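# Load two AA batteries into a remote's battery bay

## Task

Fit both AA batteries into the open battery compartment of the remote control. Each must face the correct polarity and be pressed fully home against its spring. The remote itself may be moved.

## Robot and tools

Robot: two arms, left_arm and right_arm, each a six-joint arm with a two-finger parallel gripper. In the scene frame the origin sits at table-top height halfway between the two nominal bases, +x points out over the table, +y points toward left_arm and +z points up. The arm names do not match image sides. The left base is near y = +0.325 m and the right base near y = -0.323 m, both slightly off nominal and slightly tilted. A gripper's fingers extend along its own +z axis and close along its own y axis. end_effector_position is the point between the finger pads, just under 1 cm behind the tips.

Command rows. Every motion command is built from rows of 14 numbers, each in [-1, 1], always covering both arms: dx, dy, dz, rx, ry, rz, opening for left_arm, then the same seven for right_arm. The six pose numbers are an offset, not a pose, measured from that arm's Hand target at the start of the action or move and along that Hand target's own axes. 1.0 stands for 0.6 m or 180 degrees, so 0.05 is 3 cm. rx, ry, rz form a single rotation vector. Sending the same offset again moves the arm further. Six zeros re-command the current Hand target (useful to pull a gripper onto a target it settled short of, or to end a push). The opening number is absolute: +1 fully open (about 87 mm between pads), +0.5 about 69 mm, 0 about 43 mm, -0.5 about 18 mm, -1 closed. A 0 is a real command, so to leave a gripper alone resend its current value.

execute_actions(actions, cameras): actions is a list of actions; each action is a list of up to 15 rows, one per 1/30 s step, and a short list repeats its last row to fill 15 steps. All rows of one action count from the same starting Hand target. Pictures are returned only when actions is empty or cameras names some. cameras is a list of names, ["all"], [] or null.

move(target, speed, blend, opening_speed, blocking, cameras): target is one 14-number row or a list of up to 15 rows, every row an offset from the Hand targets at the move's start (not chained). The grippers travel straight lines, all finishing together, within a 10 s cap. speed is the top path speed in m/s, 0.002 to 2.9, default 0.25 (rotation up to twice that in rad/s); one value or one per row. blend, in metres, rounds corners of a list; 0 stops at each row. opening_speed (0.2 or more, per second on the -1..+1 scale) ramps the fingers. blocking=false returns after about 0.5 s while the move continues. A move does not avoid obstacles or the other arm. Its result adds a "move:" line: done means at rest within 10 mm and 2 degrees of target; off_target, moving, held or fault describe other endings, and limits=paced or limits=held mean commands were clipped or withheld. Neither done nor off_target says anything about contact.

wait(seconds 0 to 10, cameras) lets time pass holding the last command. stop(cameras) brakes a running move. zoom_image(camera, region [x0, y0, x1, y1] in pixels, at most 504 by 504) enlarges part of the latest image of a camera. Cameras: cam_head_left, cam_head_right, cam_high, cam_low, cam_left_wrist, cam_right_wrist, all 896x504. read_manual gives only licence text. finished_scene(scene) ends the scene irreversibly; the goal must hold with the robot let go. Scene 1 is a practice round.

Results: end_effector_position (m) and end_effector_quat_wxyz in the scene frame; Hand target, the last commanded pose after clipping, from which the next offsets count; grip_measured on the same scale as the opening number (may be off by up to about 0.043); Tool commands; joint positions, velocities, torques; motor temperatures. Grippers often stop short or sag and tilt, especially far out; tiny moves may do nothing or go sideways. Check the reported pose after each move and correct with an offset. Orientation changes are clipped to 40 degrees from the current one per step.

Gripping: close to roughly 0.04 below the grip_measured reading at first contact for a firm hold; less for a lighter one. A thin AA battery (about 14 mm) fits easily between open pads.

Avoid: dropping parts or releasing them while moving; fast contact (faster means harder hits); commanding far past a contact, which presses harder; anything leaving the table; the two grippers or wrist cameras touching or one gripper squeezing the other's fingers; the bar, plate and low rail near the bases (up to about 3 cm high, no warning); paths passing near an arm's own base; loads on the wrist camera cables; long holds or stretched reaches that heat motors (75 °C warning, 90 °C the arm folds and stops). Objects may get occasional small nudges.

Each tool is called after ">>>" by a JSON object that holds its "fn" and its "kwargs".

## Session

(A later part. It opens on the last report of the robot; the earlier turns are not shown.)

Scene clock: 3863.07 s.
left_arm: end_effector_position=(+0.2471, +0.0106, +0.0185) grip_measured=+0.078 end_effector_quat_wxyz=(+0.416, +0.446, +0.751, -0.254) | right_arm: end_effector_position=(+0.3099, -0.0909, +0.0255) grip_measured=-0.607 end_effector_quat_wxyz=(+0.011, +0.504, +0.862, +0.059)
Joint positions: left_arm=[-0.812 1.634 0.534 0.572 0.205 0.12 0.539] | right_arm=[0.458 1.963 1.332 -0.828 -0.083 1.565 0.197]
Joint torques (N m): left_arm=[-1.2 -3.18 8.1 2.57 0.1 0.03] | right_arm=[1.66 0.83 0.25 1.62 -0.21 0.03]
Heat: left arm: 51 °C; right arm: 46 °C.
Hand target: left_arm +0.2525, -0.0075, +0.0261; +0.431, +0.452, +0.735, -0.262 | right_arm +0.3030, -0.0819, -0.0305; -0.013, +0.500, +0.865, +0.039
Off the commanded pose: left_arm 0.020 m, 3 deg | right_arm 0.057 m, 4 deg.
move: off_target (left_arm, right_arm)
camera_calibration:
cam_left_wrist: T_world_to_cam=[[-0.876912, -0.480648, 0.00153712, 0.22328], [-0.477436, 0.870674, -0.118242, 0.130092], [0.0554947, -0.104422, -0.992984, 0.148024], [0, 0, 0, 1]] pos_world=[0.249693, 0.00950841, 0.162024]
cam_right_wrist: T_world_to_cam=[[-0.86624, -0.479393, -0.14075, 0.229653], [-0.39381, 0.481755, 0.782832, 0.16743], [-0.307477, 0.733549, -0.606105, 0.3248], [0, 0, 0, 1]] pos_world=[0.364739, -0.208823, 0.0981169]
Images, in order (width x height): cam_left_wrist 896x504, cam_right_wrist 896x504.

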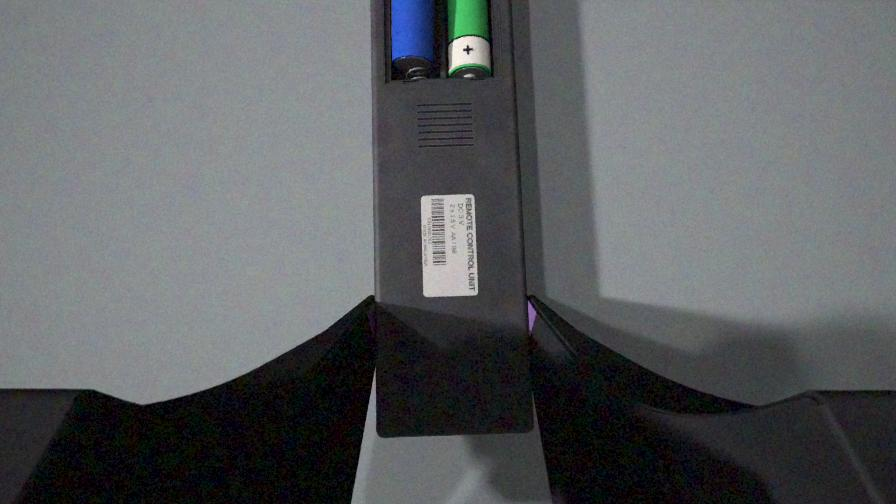

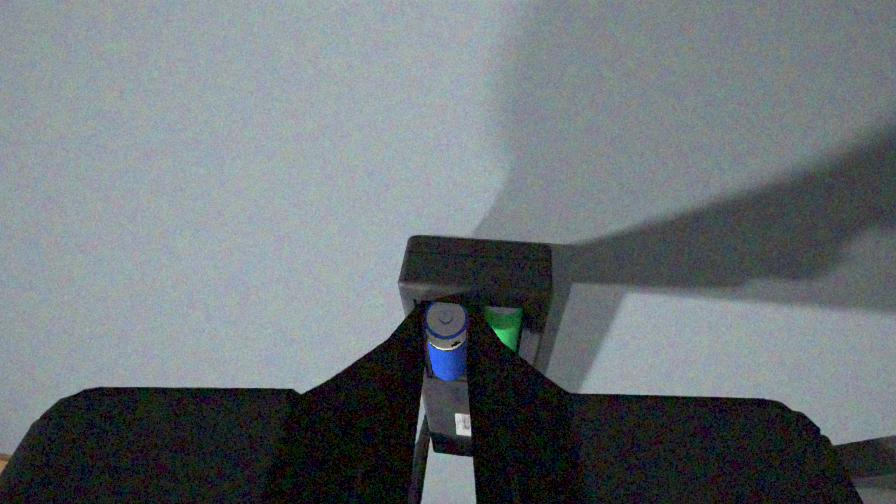

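>>> {"fn": "move", "kwargs": {"target": [[0,0,0,0,0,0,0.03, 0,0.0,0.0,0,0,0,-0.52],[0,0,0,0,0,0,0.03, 0,0.006,-0.04,0,0,0,-0.52]], "speed": 0.05, "opening_speed": 0.3, "cameras": ["cam_right_wrist","cam_left_wrist"]}}

>>> {"fn": "zoom_image", "kwargs": {"camera": "cam_right_wrist", "region": [340, 220, 560, 440]}}

>>> {"fn": "zoom_image", "kwargs": {"camera": "cam_left_wrist", "region": [340, 0, 560, 110]}}

Scene clock: 3885.53 s.
left_arm: end_effector_position=(+0.2485, +0.0111, +0.0183) grip_measured=+0.078 end_effector_quat_wxyz=(+0.417, +0.442, +0.754, -0.251) | right_arm: end_effector_position=(+0.3116, -0.0895, +0.0262) grip_measured=-0.521 end_effector_quat_wxyz=(+0.006, +0.505, +0.862, +0.055)
Joint positions: left_arm=[-0.812 1.636 0.535 0.572 0.195 0.114 0.539] | right_arm=[0.456 1.98 1.359 -0.851 -0.089 1.565 0.24]
Joint torques (N m): left_arm=[-1.17 -3.15 8.02 2.58 0.19 0.08] | right_arm=[1.47 -1.66 3.63 1.03 -0.16 -0.01]
Motor temperatures (°C): left_arm=[27 30 46 51 26 28 32] | right_arm=[27 44 36 36 30 29 28]
Heat: left arm: 51 °C; right arm: 44 °C.
Hand target: left_arm +0.2525, -0.0075, +0.0261; +0.431, +0.452, +0.735, -0.262 | right_arm +0.3058, -0.0820, -0.0064; -0.013, +0.500, +0.865, +0.039
Off the commanded pose: left_arm 0.021 m, 3 deg | right_arm 0.034 m, 3 deg.
move: off_target (left_arm, right_arm)
camera_calibration:
cam_left_wrist: T_world_to_cam=[[-0.871581, -0.49025, 0.00138851, 0.223572], [-0.487021, 0.86551, -0.117061, 0.132694], [0.0561873, -0.102704, -0.993124, 0.147616], [0, 0, 0, 1]] pos_world=[0.251191, 0.0099192, 0.161824]
cam_right_wrist: T_world_to_cam=[[-0.868562, -0.478576, -0.12871, 0.23238], [-0.382754, 0.482825, 0.787642, 0.163284], [-0.314802, 0.733379, -0.60254, 0.326973], [0, 0, 0, 1]] pos_world=[0.367266, -0.207422, 0.0983151]
Images, in order (width x height): cam_left_wrist 896x504, cam_right_wrist 896x504.

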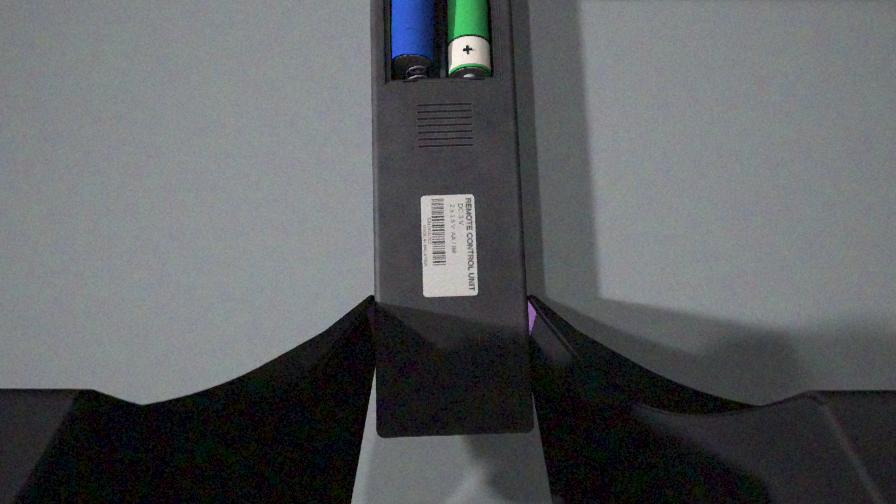

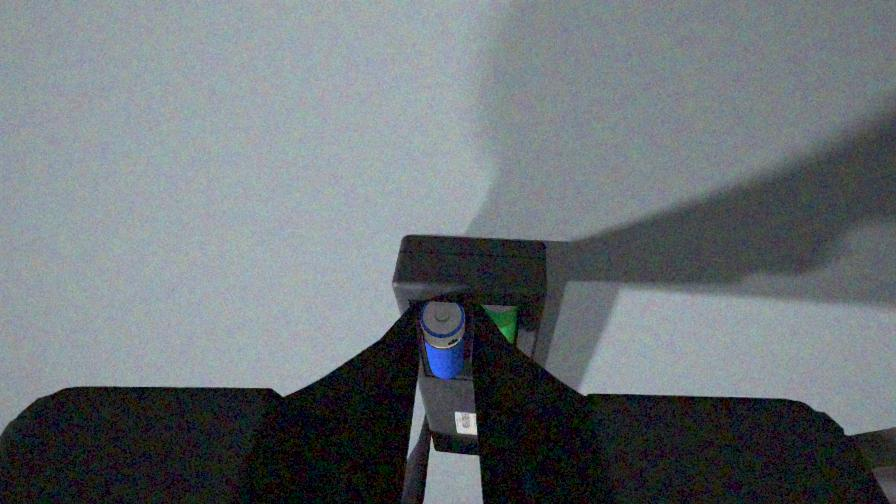

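Scaled by 2.291 from the camera's 896x504 image, which has a finer 1280x720 frame.

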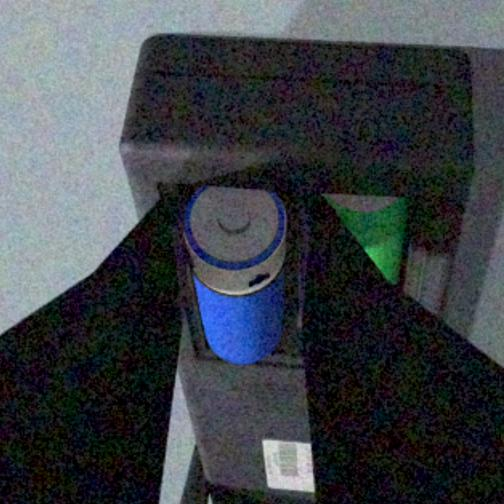

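Scaled by 2.291 from the camera's 896x504 image, which has a finer 1280x720 frame.

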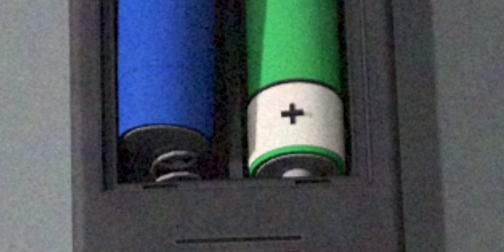

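>>> {"fn": "move", "kwargs": {"target": [[0,0,0,0,0,0,0.03, 0.002,0.013,-0.116,0,0,0,-0.52],[0,0,0,0,0,0,0.03, -0.017,0.018,-0.1,0,0,0,-0.78]], "speed": 0.08, "cameras": ["cam_right_wrist","cam_left_wrist"]}}

>>> {"fn": "zoom_image", "kwargs": {"camera": "cam_right_wrist", "region": [340, 200, 560, 420]}}

>>> {"fn": "zoom_image", "kwargs": {"camera": "cam_left_wrist", "region": [340, 0, 560, 110]}}

Scene clock: 3905.77 s.
left_arm: end_effector_position=(+0.2504, +0.0059, +0.0183) grip_measured=+0.077 end_effector_quat_wxyz=(+0.418, +0.443, +0.752, -0.253) | right_arm: end_effector_position=(+0.3086, -0.0933, +0.0446) grip_measured=-0.780 end_effector_quat_wxyz=(-0.017, +0.499, +0.866, +0.019)
Joint positions: left_arm=[-0.818 1.654 0.552 0.578 0.193 0.114 0.539] | right_arm=[0.448 2.019 1.499 -1.038 -0.09 1.536 0.11]
Joint torques (N m): left_arm=[-0.61 -4.63 6.82 2.51 0.21 0.07] | right_arm=[-0.77 -8.08 8.02 0.5 -0.18 -0.14]
Heat: left arm: 51 °C; right arm: 44 °C.
Hand target: left_arm +0.2525, -0.0076, +0.0261; +0.431, +0.452, +0.735, -0.262 | right_arm +0.3192, -0.0902, +0.0533; -0.013, +0.500, +0.865, +0.039
Off the commanded pose: left_arm 0.016 m, 3 deg | right_arm 0.014 m, 2 deg.
move: off_target (left_arm, right_arm); target 2's new opening was sent with right_arm's hand 0.014 m and 2 deg from that target
camera_calibration:
cam_left_wrist: T_world_to_cam=[[-0.87361, -0.486626, -0.000471161, 0.223236], [-0.483007, 0.867232, -0.120884, 0.137136], [0.0592338, -0.105378, -0.992667, 0.146216], [0, 0, 0, 1]] pos_world=[0.252598, 0.0051113, 0.161827]
cam_right_wrist: T_world_to_cam=[[-0.866782, -0.496808, -0.0432516, 0.224307], [-0.331562, 0.509342, 0.794127, 0.135883], [-0.372498, 0.702676, -0.606211, 0.355016], [0, 0, 0, 1]] pos_world=[0.371722, -0.207235, 0.117008]
Images, in order (width x height): cam_left_wrist 896x504, cam_right_wrist 896x504.

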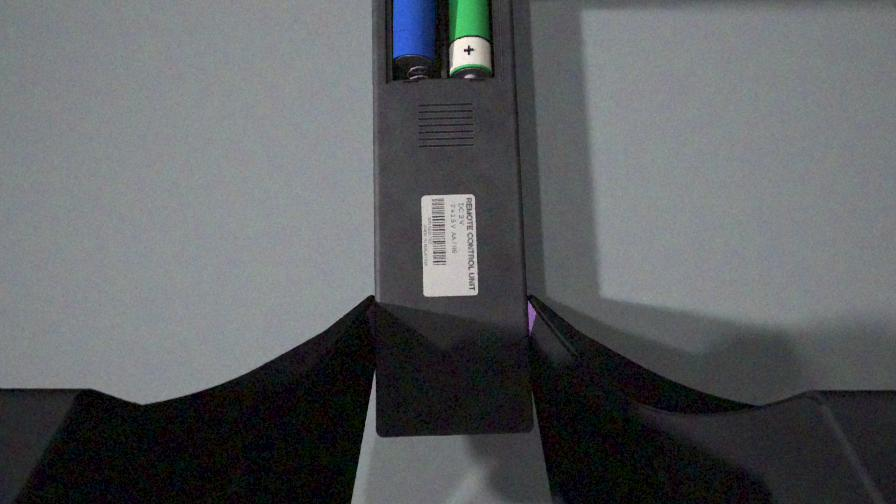

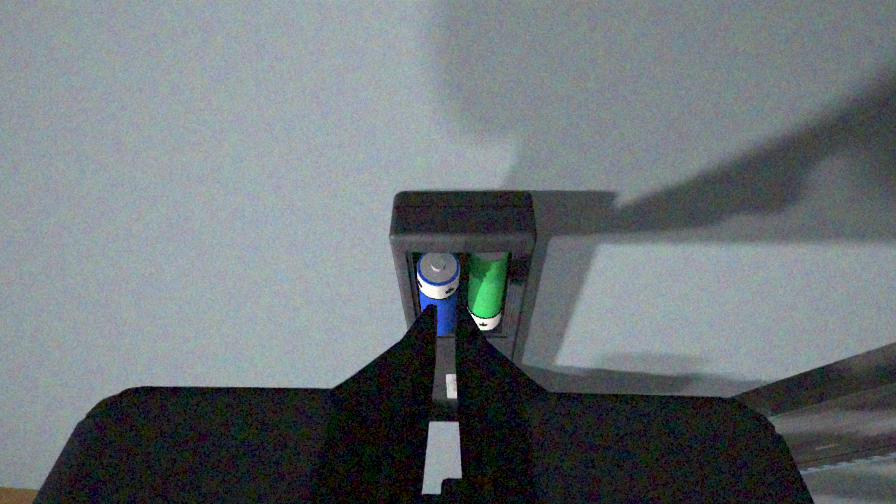

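Scaled by 2.291 from the camera's 896x504 image, which has a finer 1280x720 frame.

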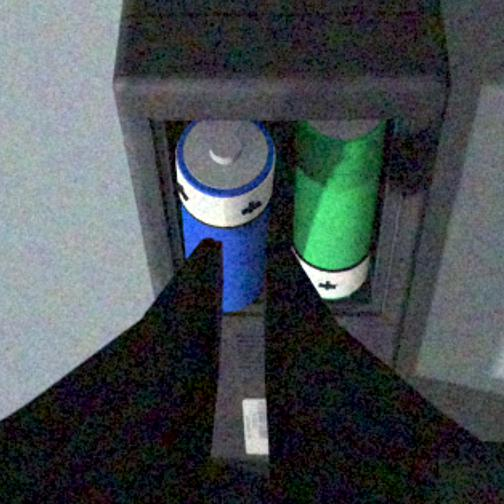

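Scaled by 2.291 from the camera's 896x504 image, which has a finer 1280x720 frame.

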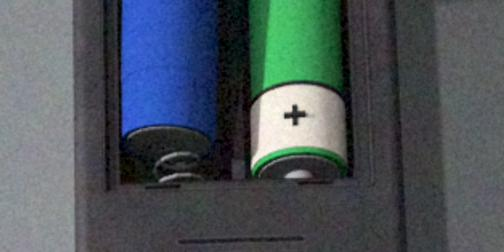

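>>> {"fn": "move", "kwargs": {"target": [[0,0,0,0,0,0,0.03, 0,0.005,0.04,0,0,0,-0.78],[0,0,0,0,0,0,0.03, 0.0,0.0,0.075,0,0,0,-0.78],[0,0,0,0,0,0,0.03, 0.0,-0.009,0.105,0,0,0,-0.78]], "speed": [0.08,0.05,0.05], "cameras": ["cam_right_wrist","cam_left_wrist"]}}

>>> {"fn": "zoom_image", "kwargs": {"camera": "cam_right_wrist", "region": [340, 200, 560, 420]}}

>>> {"fn": "zoom_image", "kwargs": {"camera": "cam_left_wrist", "region": [340, 0, 560, 110]}}

Scene clock: 3927.63 s.
left_arm: end_effector_position=(+0.2504, +0.0059, +0.0183) grip_measured=+0.077 end_effector_quat_wxyz=(+0.418, +0.443, +0.752, -0.253) | right_arm: end_effector_position=(+0.3116, -0.0894, +0.0259) grip_measured=-0.779 end_effector_quat_wxyz=(-0.021, +0.501, +0.864, +0.048)
Joint positions: left_arm=[-0.818 1.654 0.552 0.578 0.193 0.114 0.539] | right_arm=[0.439 2.019 1.41 -0.904 -0.128 1.536 0.111]
Joint torques (N m): left_arm=[-0.64 -4.63 6.72 2.52 0.22 0.1] | right_arm=[0.7 -2.97 1.28 1.42 0.25 0]
Heat: left arm: 52 °C; right arm: 45 °C.
Hand target: left_arm +0.2525, -0.0075, +0.0261; +0.431, +0.452, +0.735, -0.262 | right_arm +0.3156, -0.0879, -0.0097; -0.013, +0.500, +0.865, +0.038
Off the commanded pose: left_arm 0.016 m, 3 deg | right_arm 0.036 m, 1 deg.
move: off_target (left_arm, right_arm)
camera_calibration:
cam_left_wrist: T_world_to_cam=[[-0.87361, -0.486626, -0.000471161, 0.223236], [-0.483007, 0.867232, -0.120884, 0.137136], [0.0592338, -0.105378, -0.992667, 0.146216], [0, 0, 0, 1]] pos_world=[0.252598, 0.0051113, 0.161827]
cam_right_wrist: T_world_to_cam=[[-0.868152, -0.48803, -0.0902185, 0.230455], [-0.347162, 0.467248, 0.813116, 0.15034], [-0.354671, 0.737228, -0.575068, 0.338659], [0, 0, 0, 1]] pos_world=[0.372374, -0.207446, 0.0932991]
Images, in order (width x height): cam_left_wrist 896x504, cam_right_wrist 896x504.

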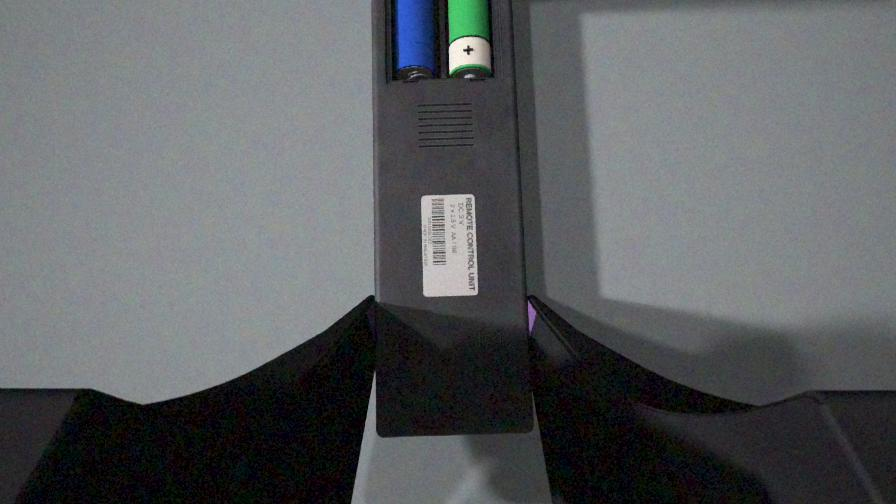

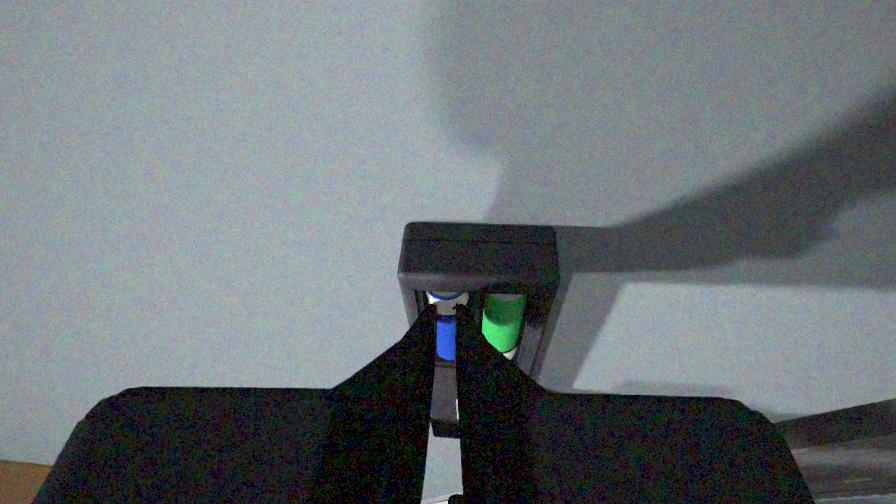

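Scaled by 2.291 from the camera's 896x504 image, which has a finer 1280x720 frame.

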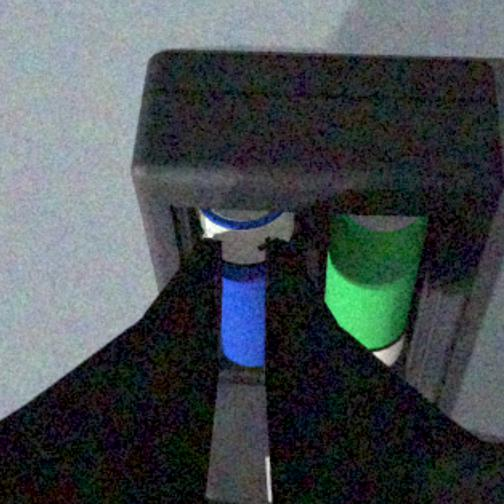

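Scaled by 2.291 from the camera's 896x504 image, which has a finer 1280x720 frame.

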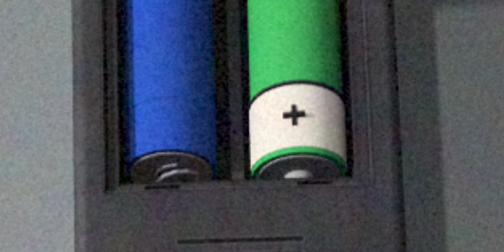

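>>> {"fn": "move", "kwargs": {"target": [[0,0,0,0,0,0,0.03, 0,-0.003,0.012,0,0,0,-0.78],[0,0,0,0,0,0,0.03, 0.0,0.004,-0.04,0,0,0,-0.78],[0,0,0,0,0,0,0.03, 0.0,0.012,-0.13,0,0,0,-0.78]], "speed": [0.05,0.06,0.12], "cameras": ["cam_right_wrist","cam_left_wrist"]}}

>>> {"fn": "zoom_image", "kwargs": {"camera": "cam_right_wrist", "region": [340, 150, 560, 370]}}

>>> {"fn": "zoom_image", "kwargs": {"camera": "cam_left_wrist", "region": [340, 0, 560, 110]}}

Scene clock: 3937.73 s.
left_arm: end_effector_position=(+0.2504, +0.0059, +0.0183) grip_measured=+0.077 end_effector_quat_wxyz=(+0.418, +0.443, +0.752, -0.253) | right_arm: end_effector_position=(+0.3097, -0.0854, +0.0528) grip_measured=-0.780 end_effector_quat_wxyz=(-0.032, +0.497, +0.867, +0.029)
Joint positions: left_arm=[-0.818 1.654 0.552 0.578 0.193 0.114 0.539] | right_arm=[0.448 2.03 1.54 -1.068 -0.126 1.533 0.11]
Joint torques (N m): left_arm=[-0.68 -4.62 6.76 2.51 0.21 0.09] | right_arm=[-1.13 -9.85 8.62 0.23 0.23 -0.14]
Heat: left arm: 52 °C; right arm: 45 °C.
Hand target: left_arm +0.2525, -0.0075, +0.0261; +0.431, +0.452, +0.735, -0.262 | right_arm +0.3205, -0.0905, +0.0684; -0.013, +0.500, +0.865, +0.039
Off the commanded pose: left_arm 0.016 m, 3 deg | right_arm 0.020 m, 2 deg.
move: off_target (left_arm, right_arm)
camera_calibration:
cam_left_wrist: T_world_to_cam=[[-0.87361, -0.486626, -0.000471161, 0.223236], [-0.483007, 0.867232, -0.120884, 0.137136], [0.0592338, -0.105378, -0.992667, 0.146216], [0, 0, 0, 1]] pos_world=[0.252598, 0.0051113, 0.161827]
cam_right_wrist: T_world_to_cam=[[-0.86569, -0.49851, -0.0454899, 0.229067], [-0.320427, 0.482028, 0.81546, 0.118825], [-0.384588, 0.720512, -0.577023, 0.358514], [0, 0, 0, 1]] pos_world=[0.374255, -0.201398, 0.120394]
Images, in order (width x height): cam_left_wrist 896x504, cam_right_wrist 896x504.

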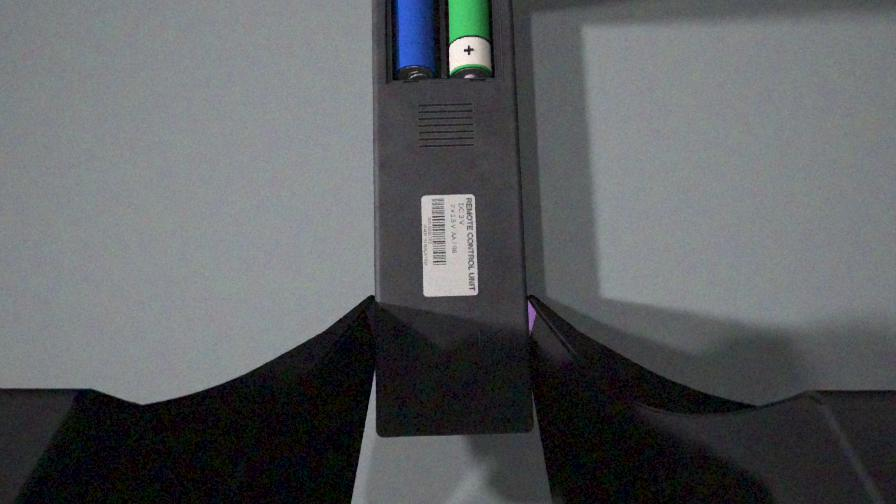

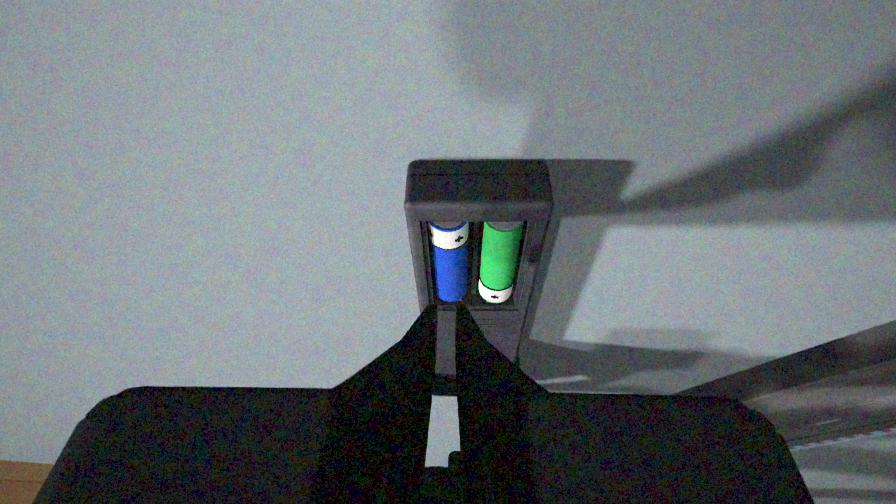

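Scaled by 2.291 from the camera's 896x504 image, which has a finer 1280x720 frame.

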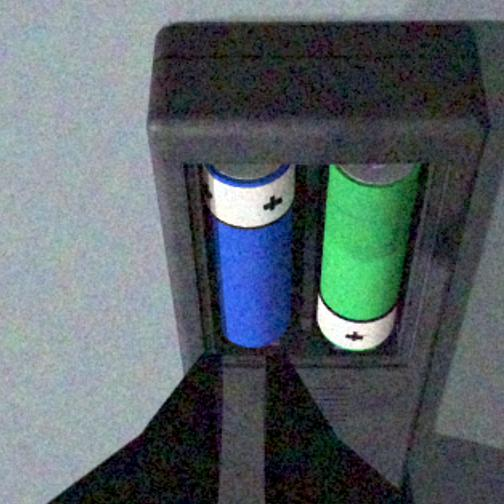

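Scaled by 2.291 from the camera's 896x504 image, which has a finer 1280x720 frame.

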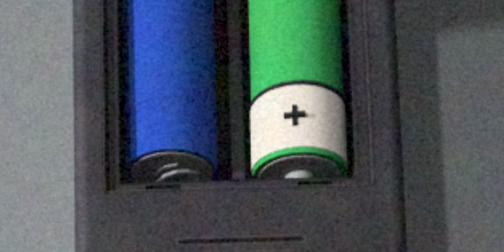

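>>> {"fn": "move", "kwargs": {"target": [0,0,0,0,0,0,0.4, 0,0,0,0,0,0,-0.78], "opening_speed": 0.3, "cameras": ["cam_right_wrist","cam_left_wrist"]}}

Scene clock: 3945.37 s.
left_arm: end_effector_position=(+0.2501, +0.0063, +0.0166) grip_measured=+0.400 end_effector_quat_wxyz=(+0.417, +0.443, +0.753, -0.252) | right_arm: end_effector_position=(+0.3097, -0.0854, +0.0528) grip_measured=-0.780 end_effector_quat_wxyz=(-0.032, +0.497, +0.867, +0.029)
Joint positions: left_arm=[-0.818 1.659 0.552 0.578 0.193 0.114 0.7] | right_arm=[0.448 2.03 1.54 -1.068 -0.126 1.533 0.11]
Joint torques (N m): left_arm=[-0.61 -5.14 6.65 2.52 0.19 0.07] | right_arm=[-1.14 -9.84 8.61 0.23 0.22 -0.13]
Heat: left arm: 52 °C; right arm: 46 °C.
Hand target: left_arm +0.2525, -0.0075, +0.0261; +0.431, +0.452, +0.735, -0.262 | right_arm +0.3206, -0.0905, +0.0684; -0.013, +0.500, +0.865, +0.039
Off the commanded pose: left_arm 0.017 m, 3 deg | right_arm 0.020 m, 2 deg.
move: off_target (left_arm, right_arm)
camera_calibration:
cam_left_wrist: T_world_to_cam=[[-0.873621, -0.486607, 0.000500813, 0.22307], [-0.483348, 0.867649, -0.116445, 0.136517], [0.0562285, -0.101971, -0.993197, 0.145328], [0, 0, 0, 1]] pos_world=[0.252693, 0.00491772, 0.160125]
cam_right_wrist: T_world_to_cam=[[-0.86569, -0.49851, -0.0454899, 0.229067], [-0.320427, 0.482028, 0.81546, 0.118825], [-0.384588, 0.720512, -0.577023, 0.358514], [0, 0, 0, 1]] pos_world=[0.374255, -0.201398, 0.120394]
Images, in order (width x height): cam_left_wrist 896x504, cam_right_wrist 896x504.

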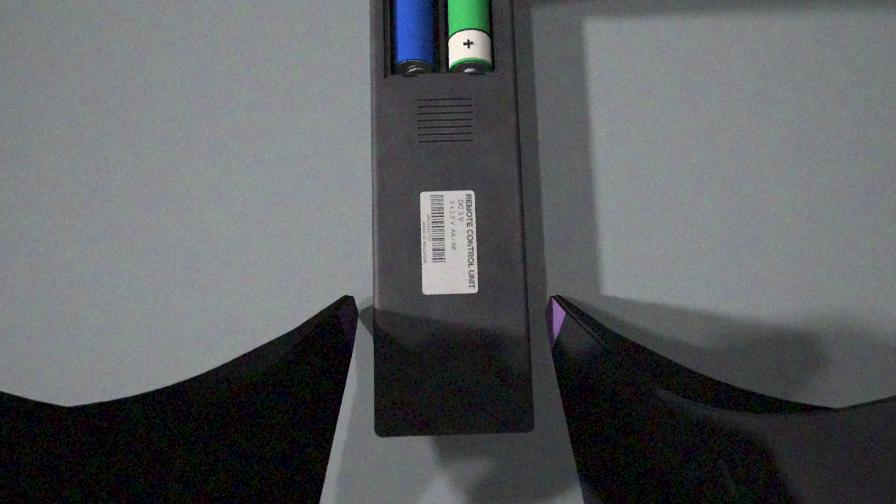

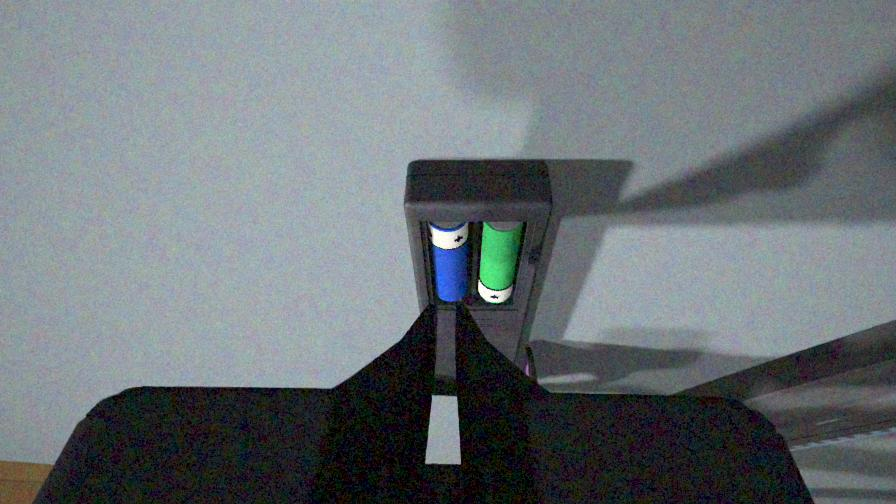

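>>> {"fn": "finished_scene", "kwargs": {"scene": 1}}

The scene is finished: the task was done.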